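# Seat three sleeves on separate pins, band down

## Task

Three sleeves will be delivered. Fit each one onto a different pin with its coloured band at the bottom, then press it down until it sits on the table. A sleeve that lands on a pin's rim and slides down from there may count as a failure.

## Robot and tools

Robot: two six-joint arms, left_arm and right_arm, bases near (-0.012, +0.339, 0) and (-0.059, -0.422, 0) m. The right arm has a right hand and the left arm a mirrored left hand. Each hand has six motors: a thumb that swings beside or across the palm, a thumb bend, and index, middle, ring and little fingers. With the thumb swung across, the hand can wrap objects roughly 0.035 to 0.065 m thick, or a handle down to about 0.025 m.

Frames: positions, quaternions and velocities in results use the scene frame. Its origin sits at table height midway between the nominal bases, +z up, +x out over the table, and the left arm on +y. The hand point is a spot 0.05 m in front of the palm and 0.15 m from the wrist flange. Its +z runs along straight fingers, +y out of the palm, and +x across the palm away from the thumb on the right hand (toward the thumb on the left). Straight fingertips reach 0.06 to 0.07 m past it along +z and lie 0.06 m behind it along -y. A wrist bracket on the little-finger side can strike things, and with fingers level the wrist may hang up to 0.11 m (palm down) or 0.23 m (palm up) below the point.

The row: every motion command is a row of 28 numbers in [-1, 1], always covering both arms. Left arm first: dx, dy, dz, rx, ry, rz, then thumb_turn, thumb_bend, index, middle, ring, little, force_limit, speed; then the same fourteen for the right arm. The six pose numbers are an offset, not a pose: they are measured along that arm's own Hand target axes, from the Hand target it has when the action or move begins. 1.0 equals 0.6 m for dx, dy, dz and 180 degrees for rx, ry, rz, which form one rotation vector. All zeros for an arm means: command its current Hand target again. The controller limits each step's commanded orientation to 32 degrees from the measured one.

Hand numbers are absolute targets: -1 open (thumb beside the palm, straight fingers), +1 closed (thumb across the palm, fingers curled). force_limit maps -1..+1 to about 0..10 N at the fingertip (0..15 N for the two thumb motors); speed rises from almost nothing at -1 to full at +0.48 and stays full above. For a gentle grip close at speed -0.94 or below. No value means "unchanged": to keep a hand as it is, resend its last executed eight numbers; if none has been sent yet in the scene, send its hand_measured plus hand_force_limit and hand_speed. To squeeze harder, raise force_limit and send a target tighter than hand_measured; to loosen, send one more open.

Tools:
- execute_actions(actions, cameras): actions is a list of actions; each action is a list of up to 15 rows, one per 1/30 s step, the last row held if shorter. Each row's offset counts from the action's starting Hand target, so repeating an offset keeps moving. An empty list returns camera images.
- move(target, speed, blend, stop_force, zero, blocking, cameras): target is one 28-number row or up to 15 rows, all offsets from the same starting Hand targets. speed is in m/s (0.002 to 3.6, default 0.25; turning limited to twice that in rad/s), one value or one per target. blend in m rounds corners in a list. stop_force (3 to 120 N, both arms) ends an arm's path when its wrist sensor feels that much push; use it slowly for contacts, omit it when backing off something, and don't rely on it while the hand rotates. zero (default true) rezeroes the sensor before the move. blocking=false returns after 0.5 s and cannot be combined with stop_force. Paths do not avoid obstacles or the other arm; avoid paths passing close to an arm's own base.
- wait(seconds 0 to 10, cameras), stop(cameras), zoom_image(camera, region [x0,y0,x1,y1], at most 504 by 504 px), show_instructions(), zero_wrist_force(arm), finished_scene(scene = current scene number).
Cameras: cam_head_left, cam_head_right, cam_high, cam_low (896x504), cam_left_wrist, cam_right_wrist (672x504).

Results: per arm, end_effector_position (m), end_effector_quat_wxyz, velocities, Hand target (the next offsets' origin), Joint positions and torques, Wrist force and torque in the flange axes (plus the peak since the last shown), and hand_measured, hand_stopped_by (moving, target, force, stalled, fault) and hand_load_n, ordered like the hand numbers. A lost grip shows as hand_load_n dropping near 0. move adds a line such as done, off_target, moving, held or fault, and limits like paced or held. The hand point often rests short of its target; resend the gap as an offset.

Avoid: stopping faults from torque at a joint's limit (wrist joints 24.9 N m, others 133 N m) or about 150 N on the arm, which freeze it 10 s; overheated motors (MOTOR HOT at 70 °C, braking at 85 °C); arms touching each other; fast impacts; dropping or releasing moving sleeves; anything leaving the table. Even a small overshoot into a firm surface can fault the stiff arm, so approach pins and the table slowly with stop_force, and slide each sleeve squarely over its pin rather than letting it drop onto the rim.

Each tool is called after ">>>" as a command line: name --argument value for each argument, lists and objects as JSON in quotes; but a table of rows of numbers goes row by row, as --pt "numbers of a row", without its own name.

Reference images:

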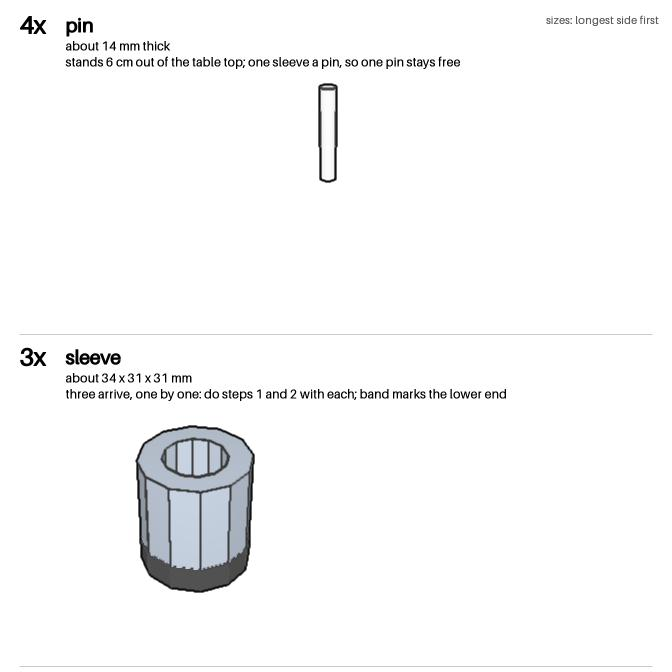

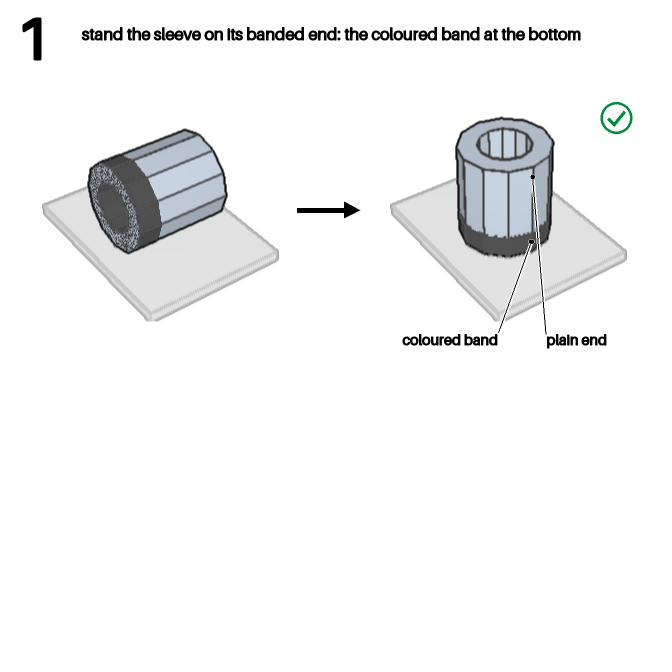

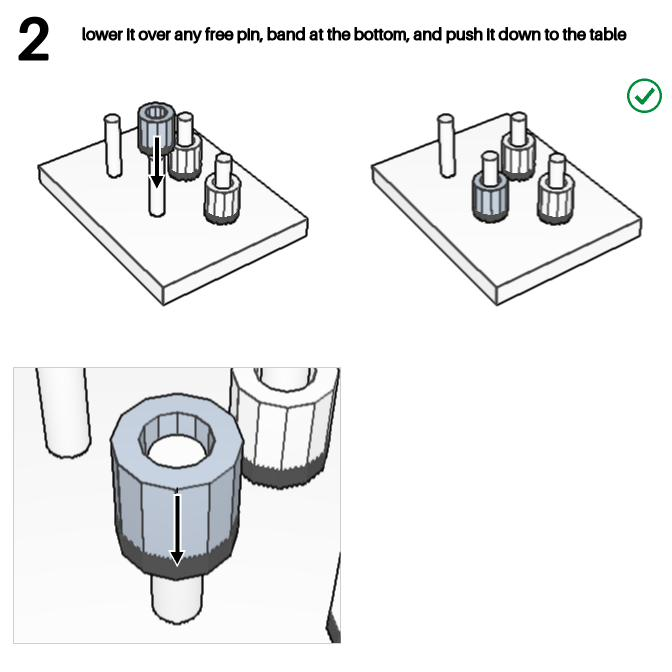

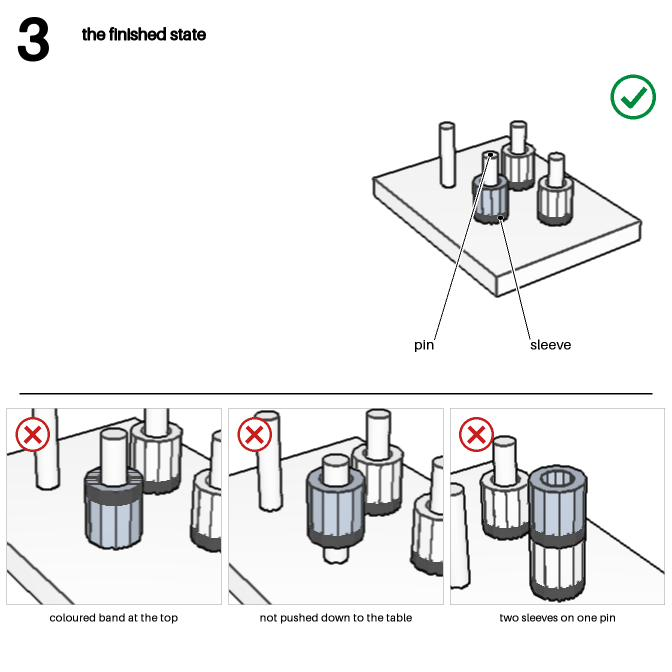

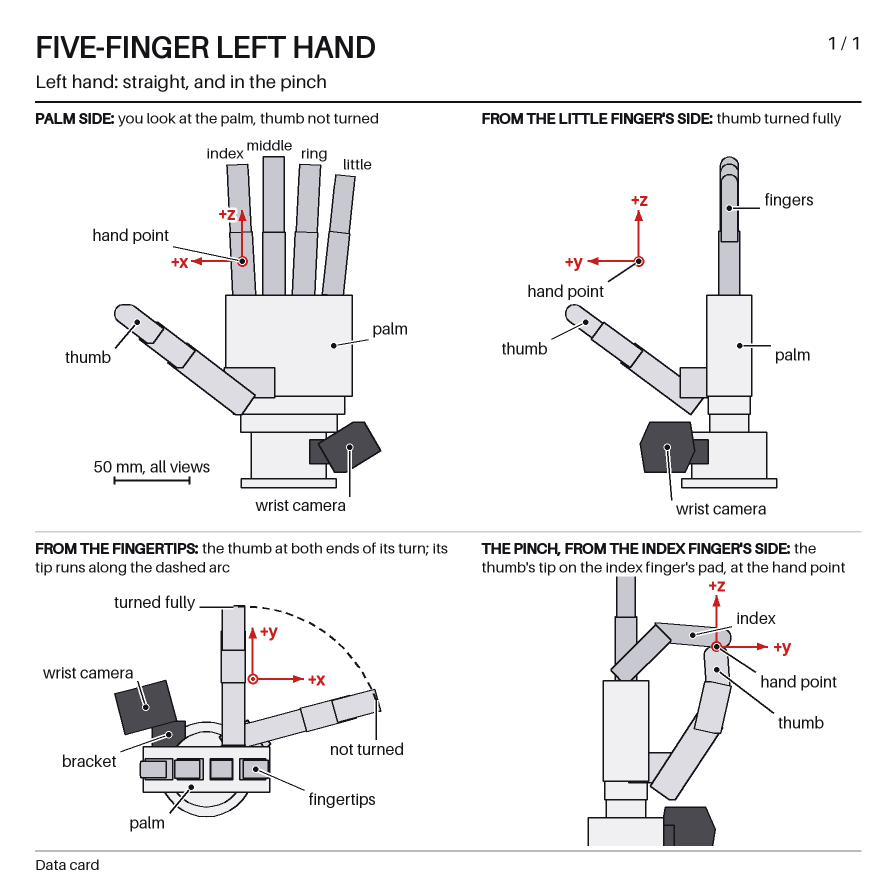

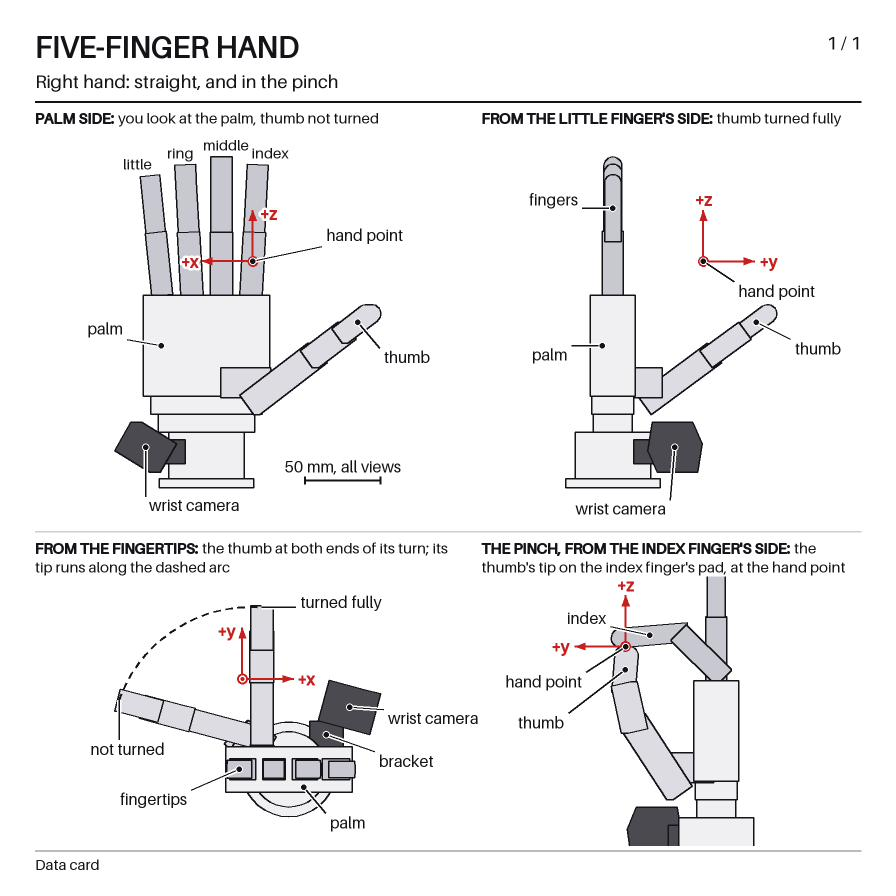

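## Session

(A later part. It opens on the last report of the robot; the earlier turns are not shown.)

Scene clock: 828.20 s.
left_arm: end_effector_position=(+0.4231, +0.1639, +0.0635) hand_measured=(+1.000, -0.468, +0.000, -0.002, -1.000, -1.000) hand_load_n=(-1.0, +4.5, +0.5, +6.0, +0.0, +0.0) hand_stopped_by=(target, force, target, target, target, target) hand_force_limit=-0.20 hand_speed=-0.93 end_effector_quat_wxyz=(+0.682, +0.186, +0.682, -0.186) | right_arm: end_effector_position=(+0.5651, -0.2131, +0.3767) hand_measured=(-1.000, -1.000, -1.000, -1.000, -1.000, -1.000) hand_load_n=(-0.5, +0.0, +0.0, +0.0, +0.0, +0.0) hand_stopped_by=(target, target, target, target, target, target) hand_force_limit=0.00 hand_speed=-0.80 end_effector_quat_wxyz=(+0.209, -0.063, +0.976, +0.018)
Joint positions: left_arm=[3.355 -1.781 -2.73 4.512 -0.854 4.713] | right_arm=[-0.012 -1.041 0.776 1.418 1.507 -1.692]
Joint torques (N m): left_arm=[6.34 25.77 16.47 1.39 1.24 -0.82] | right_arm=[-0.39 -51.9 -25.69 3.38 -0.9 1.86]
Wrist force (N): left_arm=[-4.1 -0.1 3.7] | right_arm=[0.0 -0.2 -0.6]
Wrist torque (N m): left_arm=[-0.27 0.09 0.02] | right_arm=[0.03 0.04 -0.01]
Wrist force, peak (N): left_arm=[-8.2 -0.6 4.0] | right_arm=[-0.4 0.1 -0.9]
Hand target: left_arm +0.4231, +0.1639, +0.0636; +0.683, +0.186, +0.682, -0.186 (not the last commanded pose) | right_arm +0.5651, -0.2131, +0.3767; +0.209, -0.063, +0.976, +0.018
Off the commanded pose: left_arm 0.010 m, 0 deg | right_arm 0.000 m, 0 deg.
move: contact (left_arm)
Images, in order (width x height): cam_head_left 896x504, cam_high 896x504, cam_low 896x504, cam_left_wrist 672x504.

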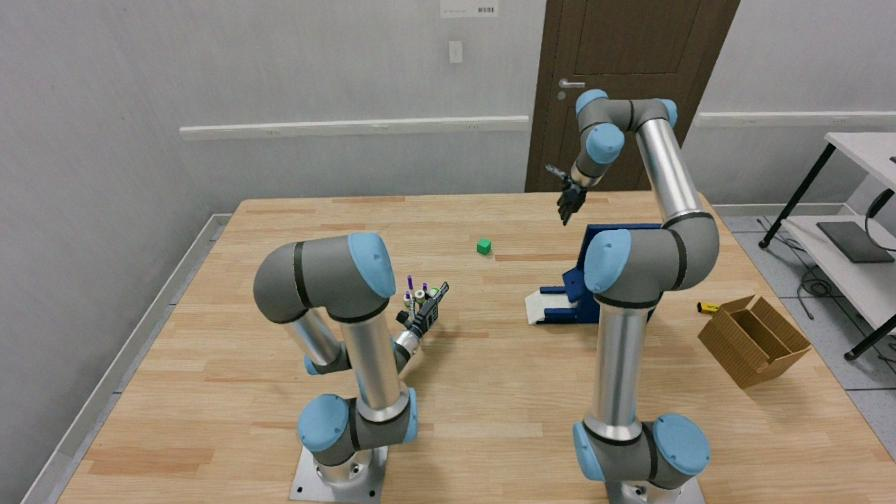

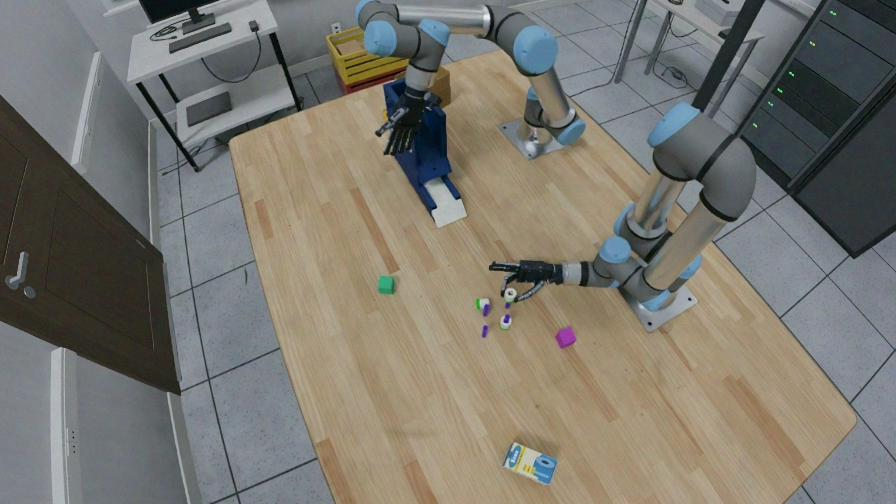

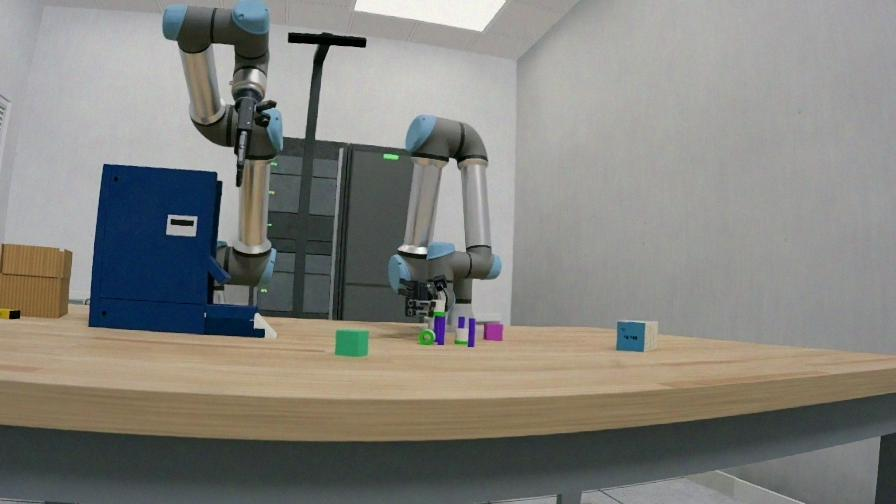

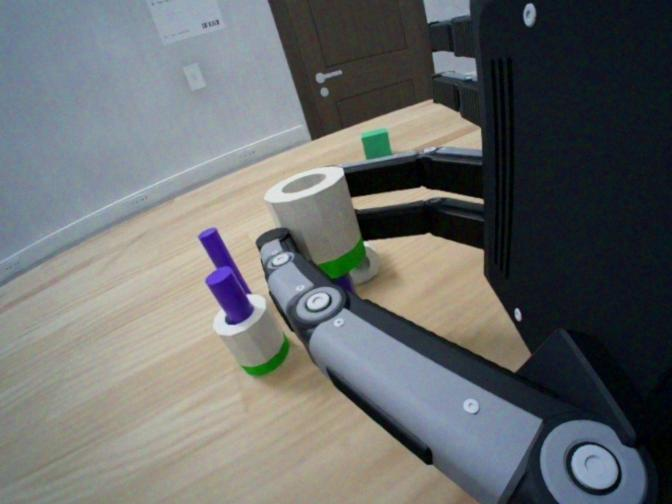

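>>> zoom_image --camera "cam_low" --region '[428, 296, 452, 320]'

>>> zoom_image --camera "cam_low" --region '[450, 312, 480, 348]'

>>> zoom_image --camera "cam_left_wrist" --region '[320, 240, 380, 300]'

Scaled by 21.000 from the camera's 896x504 image, which has a finer 1280x720 frame.

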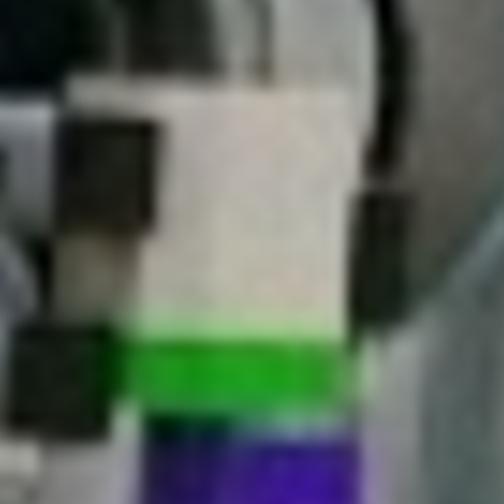

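Scaled by 14.000 from the camera's 896x504 image, which has a finer 1280x720 frame.

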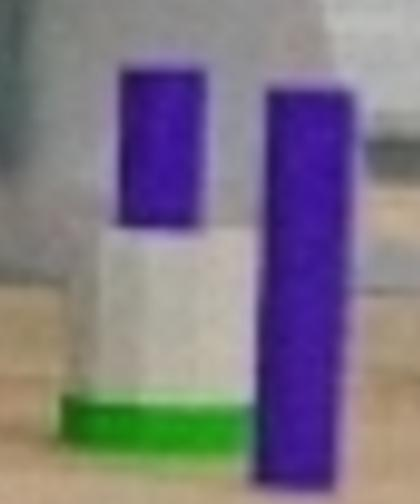

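Scaled by 8.400 from the camera's 672x504 image, which has a finer 960x720 frame.

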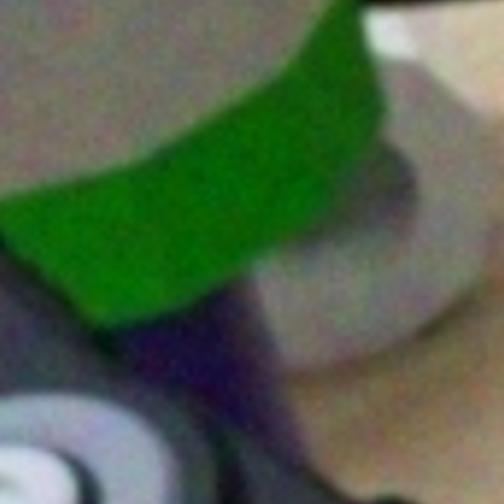

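>>> move --pt "-0.0045 0 0 0 0 0 1 0.3 0 0 -1 -1 -0.2 -0.93 0 0 0 0 0 0 -1 -1 -1 -1 -1 -1 0 -0.8" --pt "-0.0045 -0.0006 -0.0025 0 0 0 1 0.3 0 0 -1 -1 -0.2 -0.93 0 0 0 0 0 0 -1 -1 -1 -1 -1 -1 0 -0.8" --speed 0.03

>>> move --target '[0.021,0,0,0,0,0,1,0.3,0,0,-1,-1,-0.2,-0.93,0,0,0,0,0,0,-1,-1,-1,-1,-1,-1,0,-0.8]' --speed 0.01 --stop_force 3 --cameras '["cam_low","cam_left_wrist","cam_high","cam_head_left"]'

>>> zoom_image --camera "cam_low" --region '[428, 296, 452, 320]'

>>> zoom_image --camera "cam_left_wrist" --region '[250, 150, 450, 320]'

>>> zoom_image --camera "cam_head_left" --region '[405, 275, 445, 315]'

>>> zoom_image --camera "cam_high" --region '[495, 280, 525, 310]'

Scene clock: 845.27 s.
left_arm: end_effector_position=(+0.4216, +0.1643, +0.0663) hand_measured=(+1.000, -0.468, +0.000, -0.002, -1.000, -1.000) hand_load_n=(+0.0, +5.0, +0.5, +5.5, +0.0, +0.0) hand_stopped_by=(target, force, target, target, target, target) hand_force_limit=-0.20 hand_speed=-0.93 end_effector_quat_wxyz=(+0.683, +0.186, +0.682, -0.186) | right_arm: end_effector_position=(+0.5651, -0.2131, +0.3767) hand_measured=(-1.000, -1.000, -1.000, -1.000, -1.000, -1.000) hand_load_n=(+0.0, +0.0, +0.0, +0.0, +0.0, +0.0) hand_stopped_by=(target, target, target, target, target, target) hand_force_limit=0.00 hand_speed=-0.80 end_effector_quat_wxyz=(+0.209, -0.063, +0.976, +0.018)
Joint positions: left_arm=[3.359 -1.763 -2.734 4.497 -0.849 4.713] | right_arm=[-0.012 -1.041 0.776 1.418 1.507 -1.692]
Joint torques (N m): left_arm=[-6.37 8.53 15.53 2.91 -1.43 -0.59] | right_arm=[-0.24 -51.73 -25.83 3.38 -0.87 1.95]
Wrist force (N): left_arm=[-1.3 -0.1 1.7] | right_arm=[0.0 -0.1 -0.8]
Wrist torque (N m): left_arm=[-0.25 0.06 -0.02] | right_arm=[0.04 0.04 0.00]
Wrist force, peak (N): left_arm=[-5.4 -0.1 3.4] | right_arm=[-0.3 -0.2 -1.0]
Hand target: left_arm +0.4216, +0.1643, +0.0663; +0.683, +0.186, +0.682, -0.186 | right_arm +0.5651, -0.2131, +0.3767; +0.209, -0.063, +0.976, +0.018
Off the commanded pose: left_arm 0.000 m, 0 deg | right_arm 0.000 m, 0 deg.
move: done

Scene clock: 847.43 s.
left_arm: end_effector_position=(+0.4216, +0.1643, +0.0537) hand_measured=(+1.000, -0.468, +0.000, -0.002, -1.000, -1.000) hand_load_n=(+0.0, +5.0, +0.5, +5.5, +0.0, +0.0) hand_stopped_by=(target, force, target, target, target, target) hand_force_limit=-0.20 hand_speed=-0.93 end_effector_quat_wxyz=(+0.682, +0.186, +0.682, -0.186) | right_arm: end_effector_position=(+0.5651, -0.2131, +0.3767) hand_measured=(-1.000, -1.000, -1.000, -1.000, -1.000, -1.000) hand_load_n=(+0.0, +0.0, +0.0, +0.0, +0.0, +0.0) hand_stopped_by=(target, target, target, target, target, target) hand_force_limit=0.00 hand_speed=-0.80 end_effector_quat_wxyz=(+0.209, -0.063, +0.976, +0.018)
Joint positions: left_arm=[3.359 -1.837 -2.739 4.577 -0.849 4.713] | right_arm=[-0.012 -1.041 0.776 1.418 1.507 -1.692]
Joint torques (N m): left_arm=[-4.82 29.99 -3.7 -1.33 -1.1 -1.78] | right_arm=[-0.33 -51.61 -25.52 3.44 -0.91 1.86]
Wrist force (N): left_arm=[-1.2 0.0 1.8] | right_arm=[-0.1 -0.1 -0.6]
Wrist torque (N m): left_arm=[-0.25 0.03 -0.01] | right_arm=[0.02 0.04 -0.01]
Wrist force, peak (N): left_arm=[-1.4 -0.2 2.2] | right_arm=[-0.1 -0.2 -1.1]
Hand target: left_arm +0.4217, +0.1643, +0.0537; +0.683, +0.186, +0.682, -0.186 | right_arm +0.5651, -0.2131, +0.3767; +0.209, -0.063, +0.976, +0.018
Off the commanded pose: left_arm 0.000 m, 0 deg | right_arm 0.000 m, 0 deg.
move: done
Images, in order (width x height): cam_head_left 896x504, cam_high 896x504, cam_low 896x504, cam_left_wrist 672x504.

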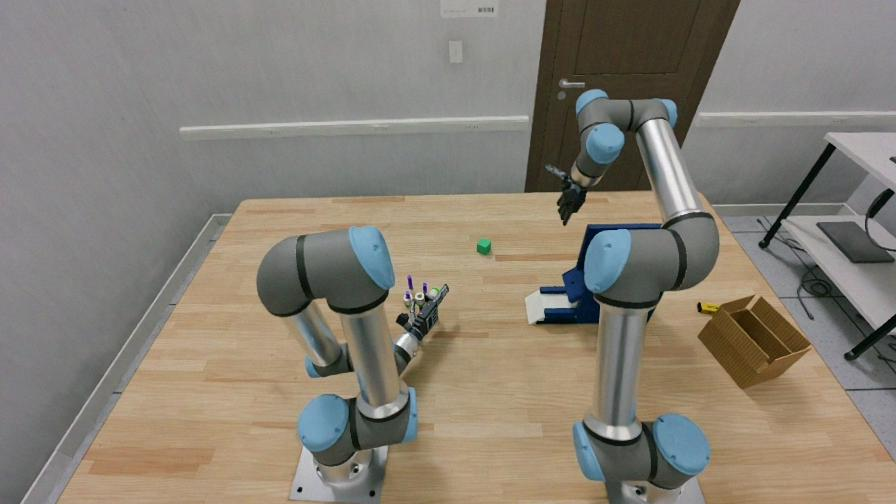

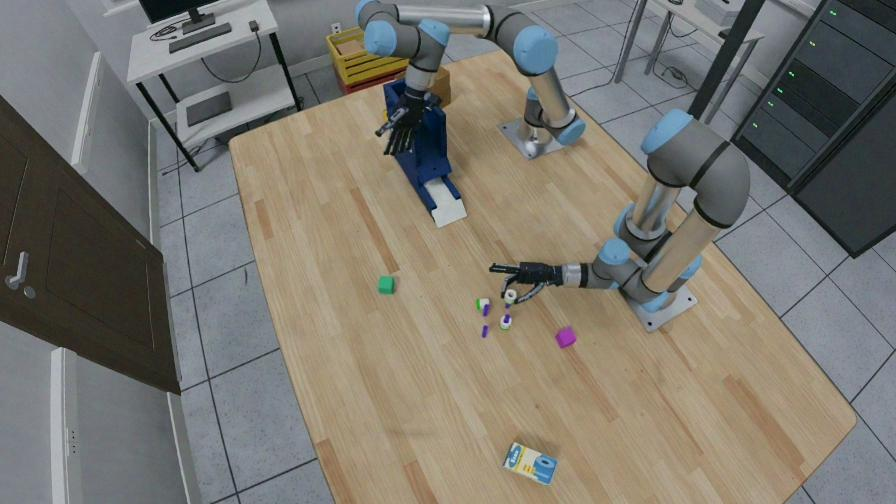

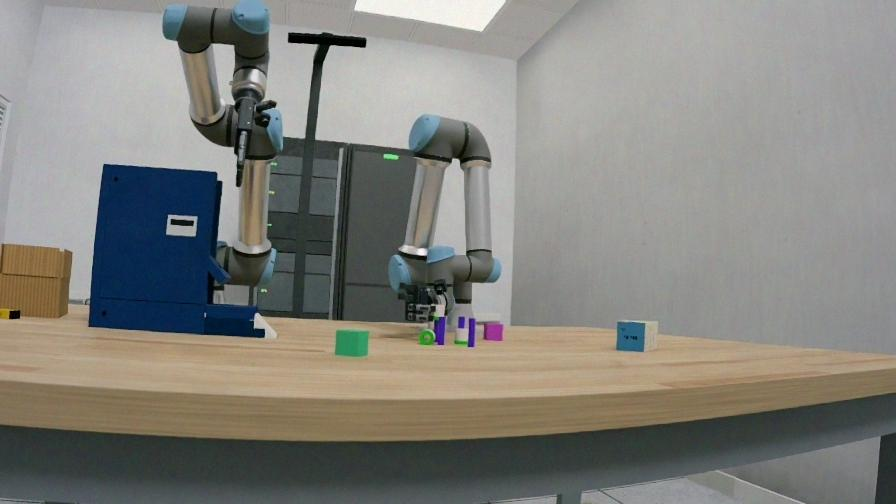

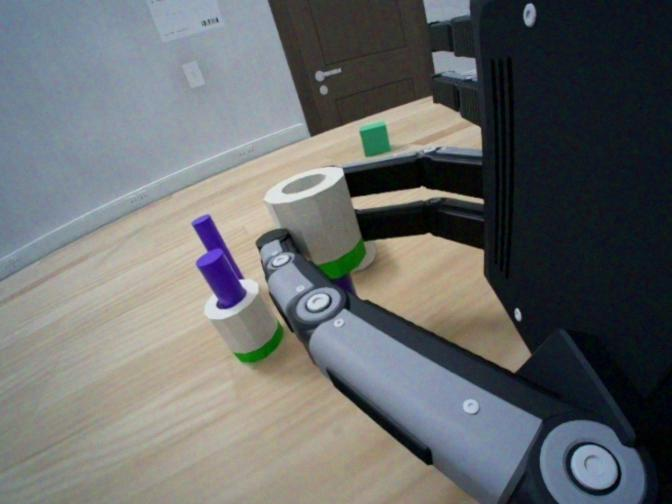

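Scaled by 21.000 from the camera's 896x504 image, which has a finer 1280x720 frame.

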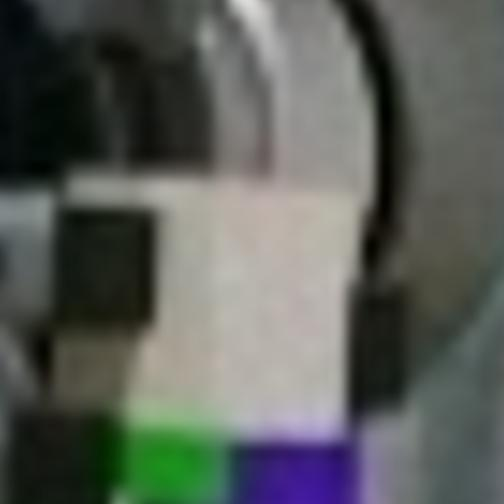

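Scaled by 2.520 from the camera's 672x504 image, which has a finer 960x720 frame.

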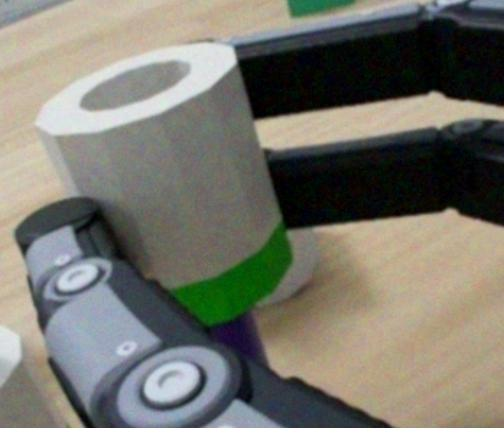

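Scaled by 12.600 from the camera's 896x504 image, which has a finer 1280x720 frame.

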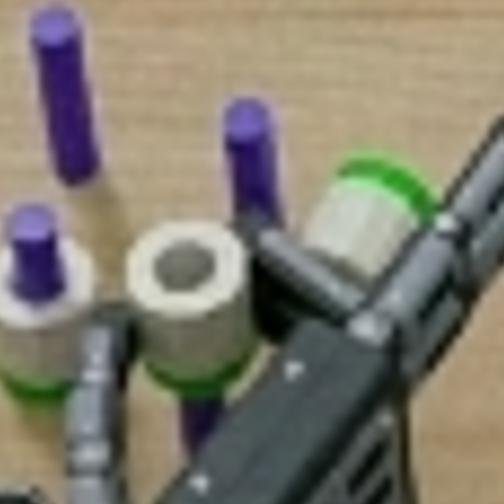

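Scaled by 16.800 from the camera's 896x504 image, which has a finer 1280x720 frame.

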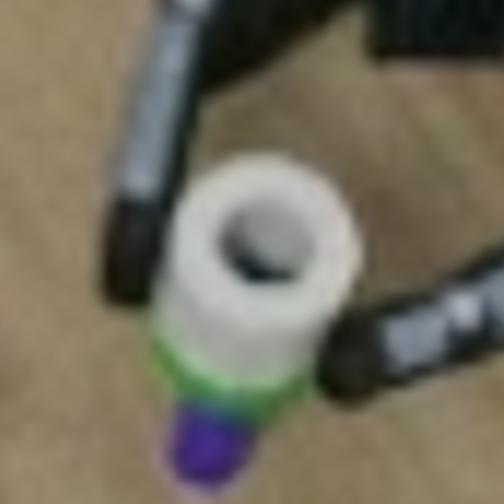

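>>> move --target '[0.0605,0,0,0,0,0,1,0.3,0,0,-1,-1,-0.2,-0.93,0,0,0,0,0,0,-1,-1,-1,-1,-1,-1,0,-0.8]' --speed 0.025 --stop_force 5 --cameras '["cam_low","cam_left_wrist"]'

>>> zoom_image --camera "cam_low" --region '[425, 290, 475, 350]'

Scene clock: 851.83 s.
left_arm: end_effector_position=(+0.4217, +0.1643, +0.0174) hand_measured=(+1.000, -0.468, +0.000, -0.002, -1.000, -1.000) hand_load_n=(+0.5, +5.0, +0.5, +5.5, +0.0, +0.0) hand_stopped_by=(target, force, target, target, target, target) hand_force_limit=-0.20 hand_speed=-0.93 end_effector_quat_wxyz=(+0.683, +0.186, +0.682, -0.186) | right_arm: end_effector_position=(+0.5651, -0.2131, +0.3767) hand_measured=(-1.000, -1.000, -1.000, -1.000, -1.000, -1.000) hand_load_n=(+0.0, +0.0, +0.0, +0.5, +0.0, +0.0) hand_stopped_by=(target, target, target, target, target, target) hand_force_limit=0.00 hand_speed=-0.80 end_effector_quat_wxyz=(+0.209, -0.063, +0.976, +0.018)
Joint positions: left_arm=[3.359 -2.056 -2.741 4.797 -0.849 4.713] | right_arm=[-0.012 -1.041 0.776 1.418 1.507 -1.692]
Joint torques (N m): left_arm=[3.15 33.78 -4.13 -1.34 1.16 -2.16] | right_arm=[-1.15 -51.63 -25.37 3.34 -0.89 1.85]
Wrist force (N): left_arm=[-0.7 -0.3 1.8] | right_arm=[-0.1 0.1 -0.7]
Wrist torque (N m): left_arm=[-0.27 -0.01 0.02] | right_arm=[0.07 0.06 -0.01]
Wrist force, peak (N): left_arm=[-1.1 -0.4 2.2] | right_arm=[-0.2 -0.2 -0.9]
Hand target: left_arm +0.4217, +0.1643, +0.0174; +0.683, +0.186, +0.682, -0.186 | right_arm +0.5651, -0.2131, +0.3767; +0.209, -0.063, +0.976, +0.018
Off the commanded pose: left_arm 0.000 m, 0 deg | right_arm 0.000 m, 0 deg.
move: done
Images, in order (width x height): cam_low 896x504, cam_left_wrist 672x504.

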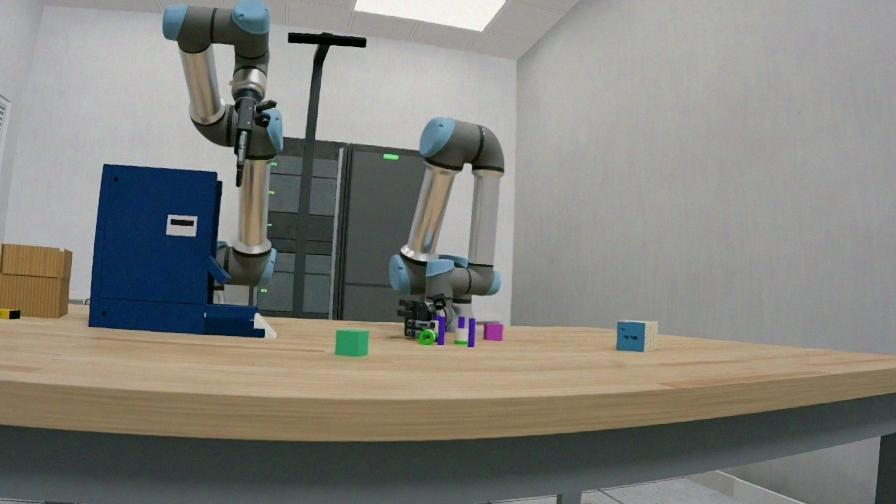

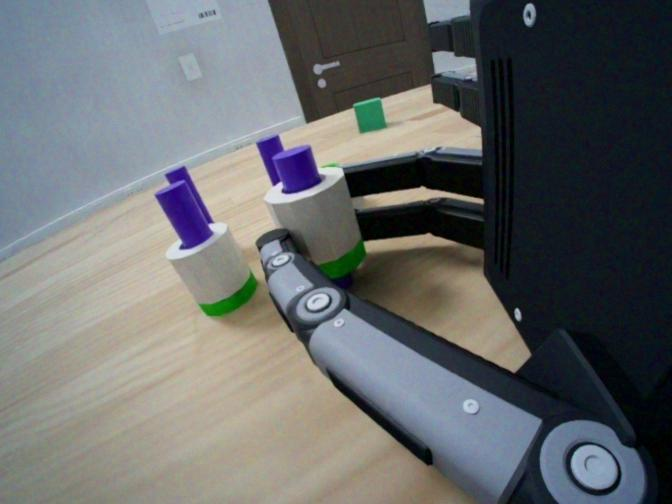

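Scaled by 8.400 from the camera's 896x504 image, which has a finer 1280x720 frame.

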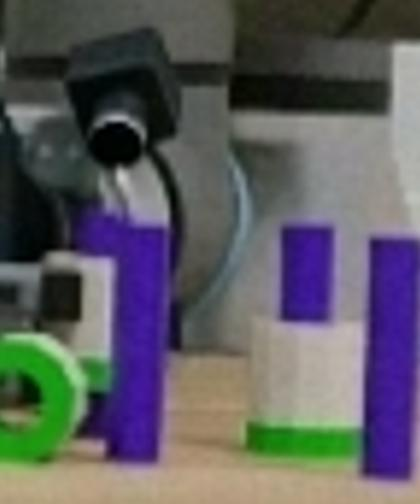

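>>> move --target '[0,0,0,0,0,0,1,-0.7,0,0,-1,-1,-0.2,-0.8,0,0,0,0,0,0,-1,-1,-1,-1,-1,-1,0,-0.8]' --cameras '["cam_low","cam_left_wrist"]'

>>> zoom_image --camera "cam_low" --region '[425, 290, 475, 350]'

Scene clock: 855.93 s.
left_arm: end_effector_position=(+0.4217, +0.1643, +0.0174) hand_measured=(+1.000, -0.700, +0.000, +0.000, -1.000, -1.000) hand_load_n=(+0.5, +0.0, +0.0, +0.0, +0.0, +0.0) hand_stopped_by=(target, target, target, target, target, target) hand_force_limit=-0.20 hand_speed=-0.80 end_effector_quat_wxyz=(+0.683, +0.186, +0.682, -0.186) | right_arm: end_effector_position=(+0.5651, -0.2131, +0.3767) hand_measured=(-1.000, -1.000, -1.000, -1.000, -1.000, -1.000) hand_load_n=(+0.0, +0.0, +0.0, +0.0, +0.0, +0.0) hand_stopped_by=(target, target, target, target, target, target) hand_force_limit=0.00 hand_speed=-0.80 end_effector_quat_wxyz=(+0.209, -0.063, +0.976, +0.018)
Joint positions: left_arm=[3.359 -2.056 -2.741 4.797 -0.849 4.713] | right_arm=[-0.012 -1.041 0.776 1.418 1.507 -1.692]
Joint torques (N m): left_arm=[4.44 34.33 -13.37 -1.25 1.31 -1.88] | right_arm=[-0.99 -51.77 -25.74 3.43 -0.91 1.9]
Wrist force (N): left_arm=[-1.0 -0.2 1.9] | right_arm=[0.0 0.1 -0.6]
Wrist torque (N m): left_arm=[-0.25 0.01 0.01] | right_arm=[0.06 0.04 0.00]
Wrist force, peak (N): left_arm=[-1.1 -0.3 2.0] | right_arm=[-0.1 -0.4 -1.0]
Hand target: left_arm +0.4217, +0.1643, +0.0174; +0.683, +0.186, +0.682, -0.186 | right_arm +0.5651, -0.2131, +0.3767; +0.209, -0.063, +0.976, +0.018
Off the commanded pose: left_arm 0.000 m, 0 deg | right_arm 0.000 m, 0 deg.
move: done
Images, in order (width x height): cam_low 896x504, cam_left_wrist 672x504.

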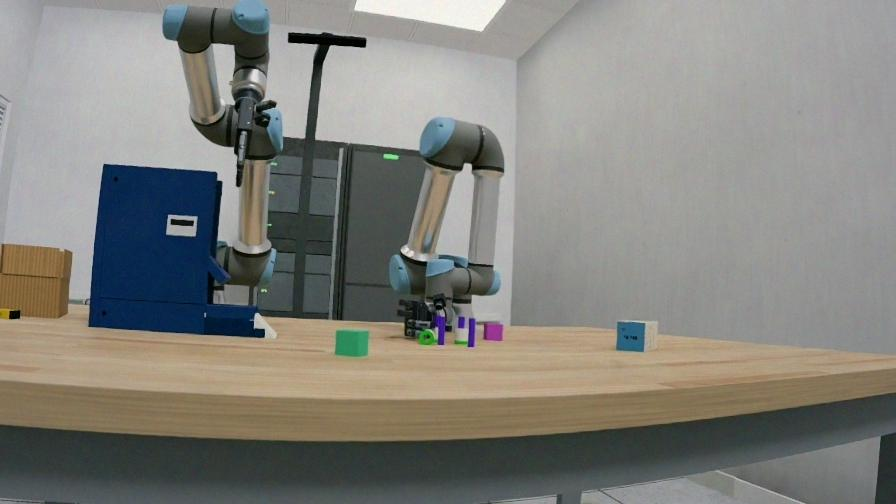

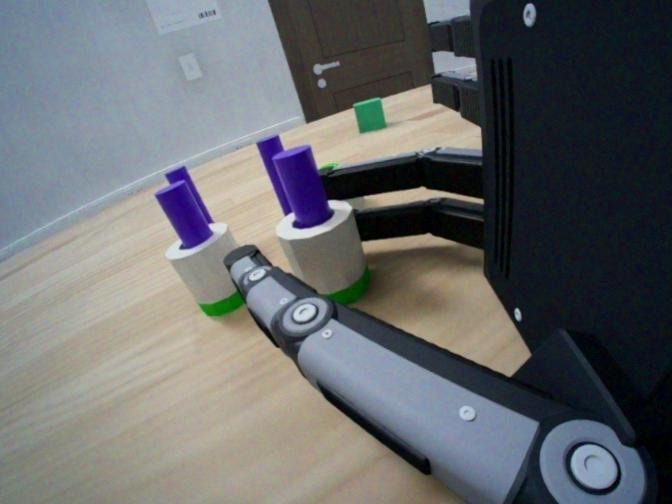

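Scaled by 8.400 from the camera's 896x504 image, which has a finer 1280x720 frame.

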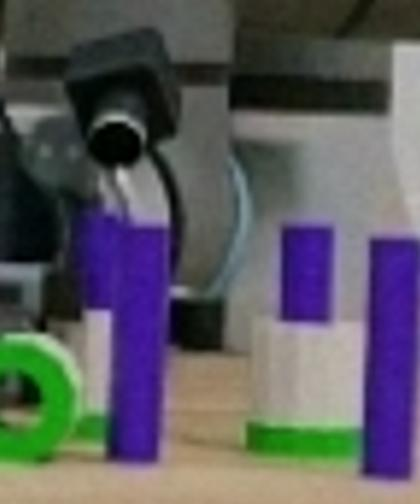

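>>> move --target '[-0.2217,0,0,0,0,0,1,-0.7,0,0,-1,-1,-0.2,-0.8,0,0,0,0,0,0,-1,-1,-1,-1,-1,-1,0,-0.8]' --speed 0.15 --cameras '["cam_low","cam_left_wrist","cam_high","cam_head_left","cam_head_right"]'

>>> zoom_image --camera "cam_high" --region '[465, 285, 525, 345]'

>>> zoom_image --camera "cam_low" --region '[410, 300, 490, 355]'

>>> zoom_image --camera "cam_head_left" --region '[395, 260, 455, 320]'

>>> zoom_image --camera "cam_head_right" --region '[385, 260, 445, 320]'

Scene clock: 860.77 s.
left_arm: end_effector_position=(+0.4216, +0.1643, +0.1505) hand_measured=(+1.000, -0.700, +0.000, +0.000, -1.000, -1.000) hand_load_n=(+0.0, +0.0, +0.0, +0.0, +0.0, +0.0) hand_stopped_by=(target, target, target, target, target, target) hand_force_limit=-0.20 hand_speed=-0.80 end_effector_quat_wxyz=(+0.683, +0.186, +0.682, -0.186) | right_arm: end_effector_position=(+0.5651, -0.2131, +0.3767) hand_measured=(-1.000, -1.000, -1.000, -1.000, -1.000, -1.000) hand_load_n=(+0.0, +0.0, +0.0, +0.0, +0.0, +0.0) hand_stopped_by=(target, target, target, target, target, target) hand_force_limit=0.00 hand_speed=-0.80 end_effector_quat_wxyz=(+0.209, -0.063, +0.976, +0.018)
Joint positions: left_arm=[3.359 -1.355 -2.646 4.001 -0.849 4.713] | right_arm=[-0.012 -1.041 0.776 1.418 1.507 -1.692]
Joint torques (N m): left_arm=[8.64 20.38 2.56 -1.39 0.31 -2.17] | right_arm=[-0.35 -51.99 -25.45 3.38 -0.87 1.91]
Wrist force (N): left_arm=[-1.3 -0.4 1.9] | right_arm=[0.1 -0.1 -0.7]
Wrist torque (N m): left_arm=[-0.30 0.06 -0.10] | right_arm=[0.04 0.03 0.00]
Wrist force, peak (N): left_arm=[-2.5 -0.3 2.0] | right_arm=[-0.1 0.1 -1.0]
Hand target: left_arm +0.4216, +0.1643, +0.1504; +0.683, +0.186, +0.682, -0.186 | right_arm +0.5651, -0.2131, +0.3767; +0.209, -0.063, +0.976, +0.018
Off the commanded pose: left_arm 0.000 m, 0 deg | right_arm 0.000 m, 0 deg.
move: done
Images, in order (width x height): cam_head_left 896x504, cam_head_right 896x504, cam_high 896x504, cam_low 896x504, cam_left_wrist 672x504.

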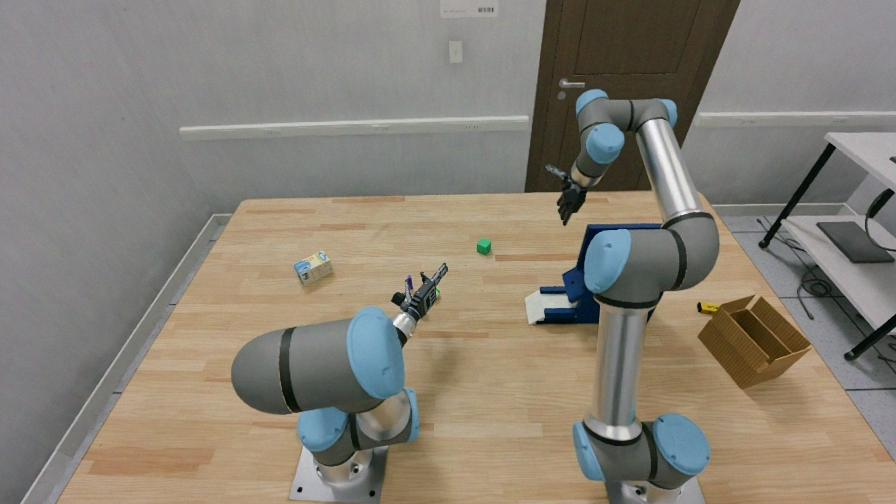

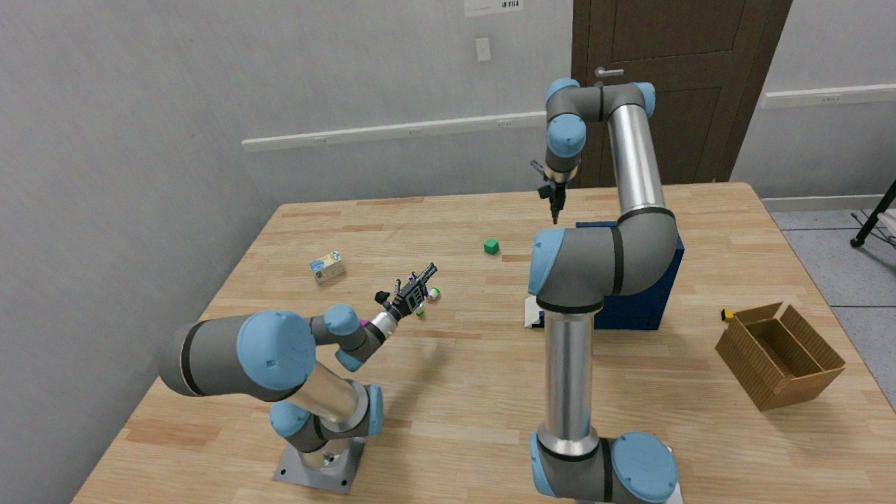

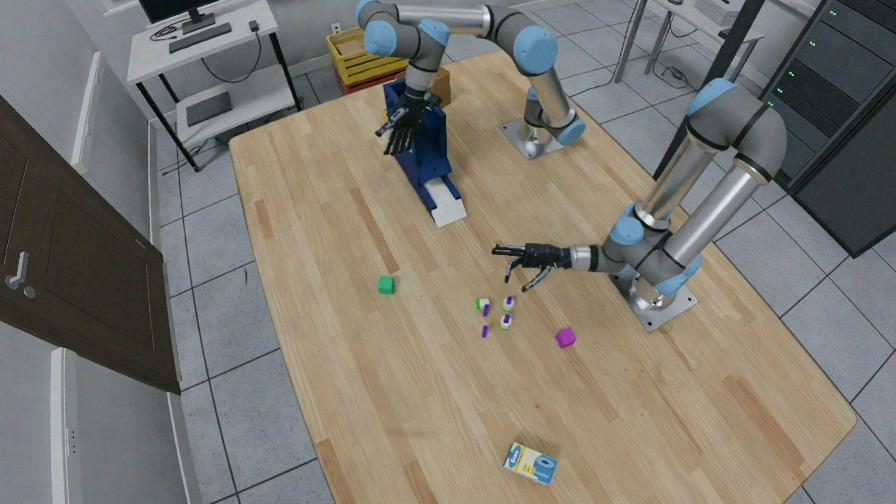

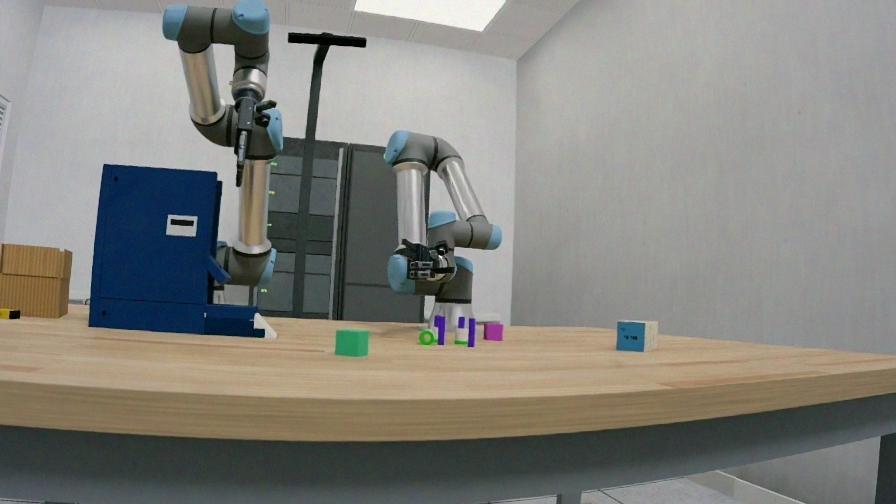

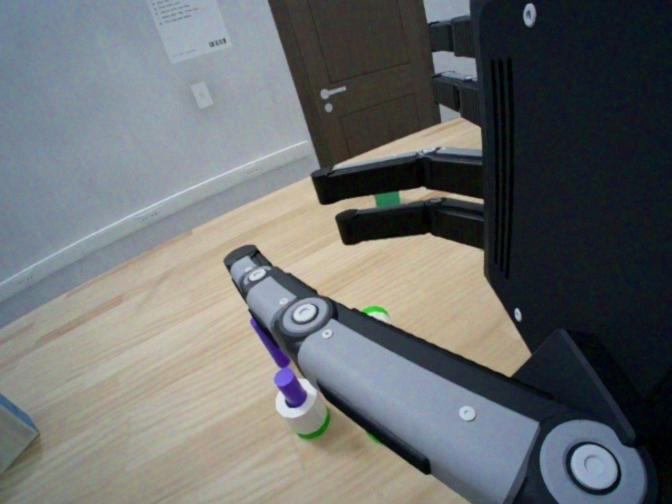

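Scaled by 8.400 from the camera's 896x504 image, which has a finer 1280x720 frame.

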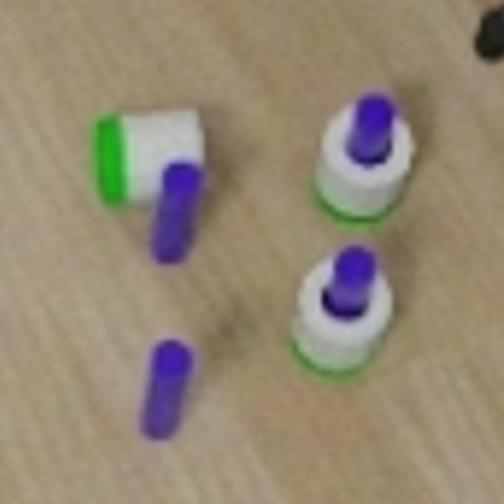

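Scaled by 6.300 from the camera's 896x504 image, which has a finer 1280x720 frame.

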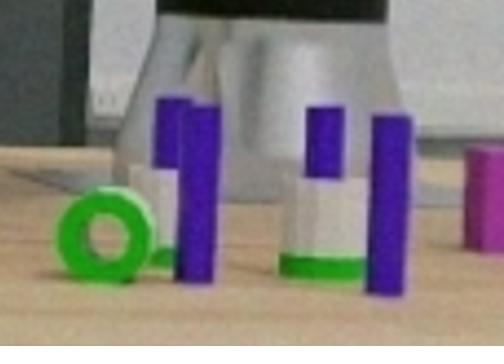

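Scaled by 8.400 from the camera's 896x504 image, which has a finer 1280x720 frame.

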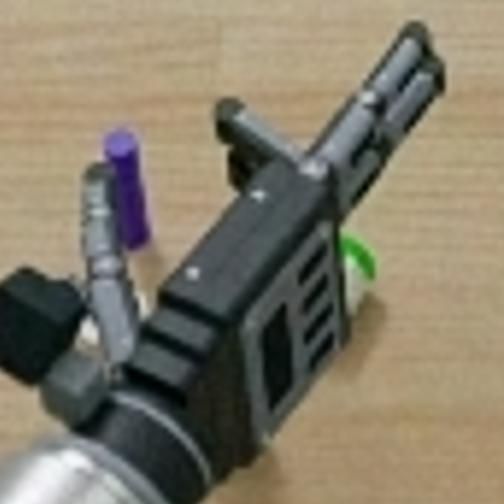

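Scaled by 8.400 from the camera's 896x504 image, which has a finer 1280x720 frame.

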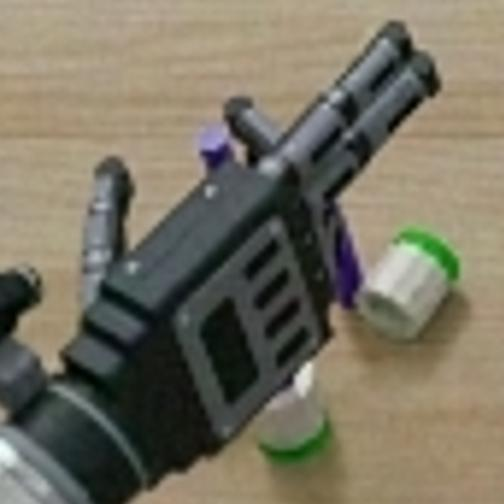

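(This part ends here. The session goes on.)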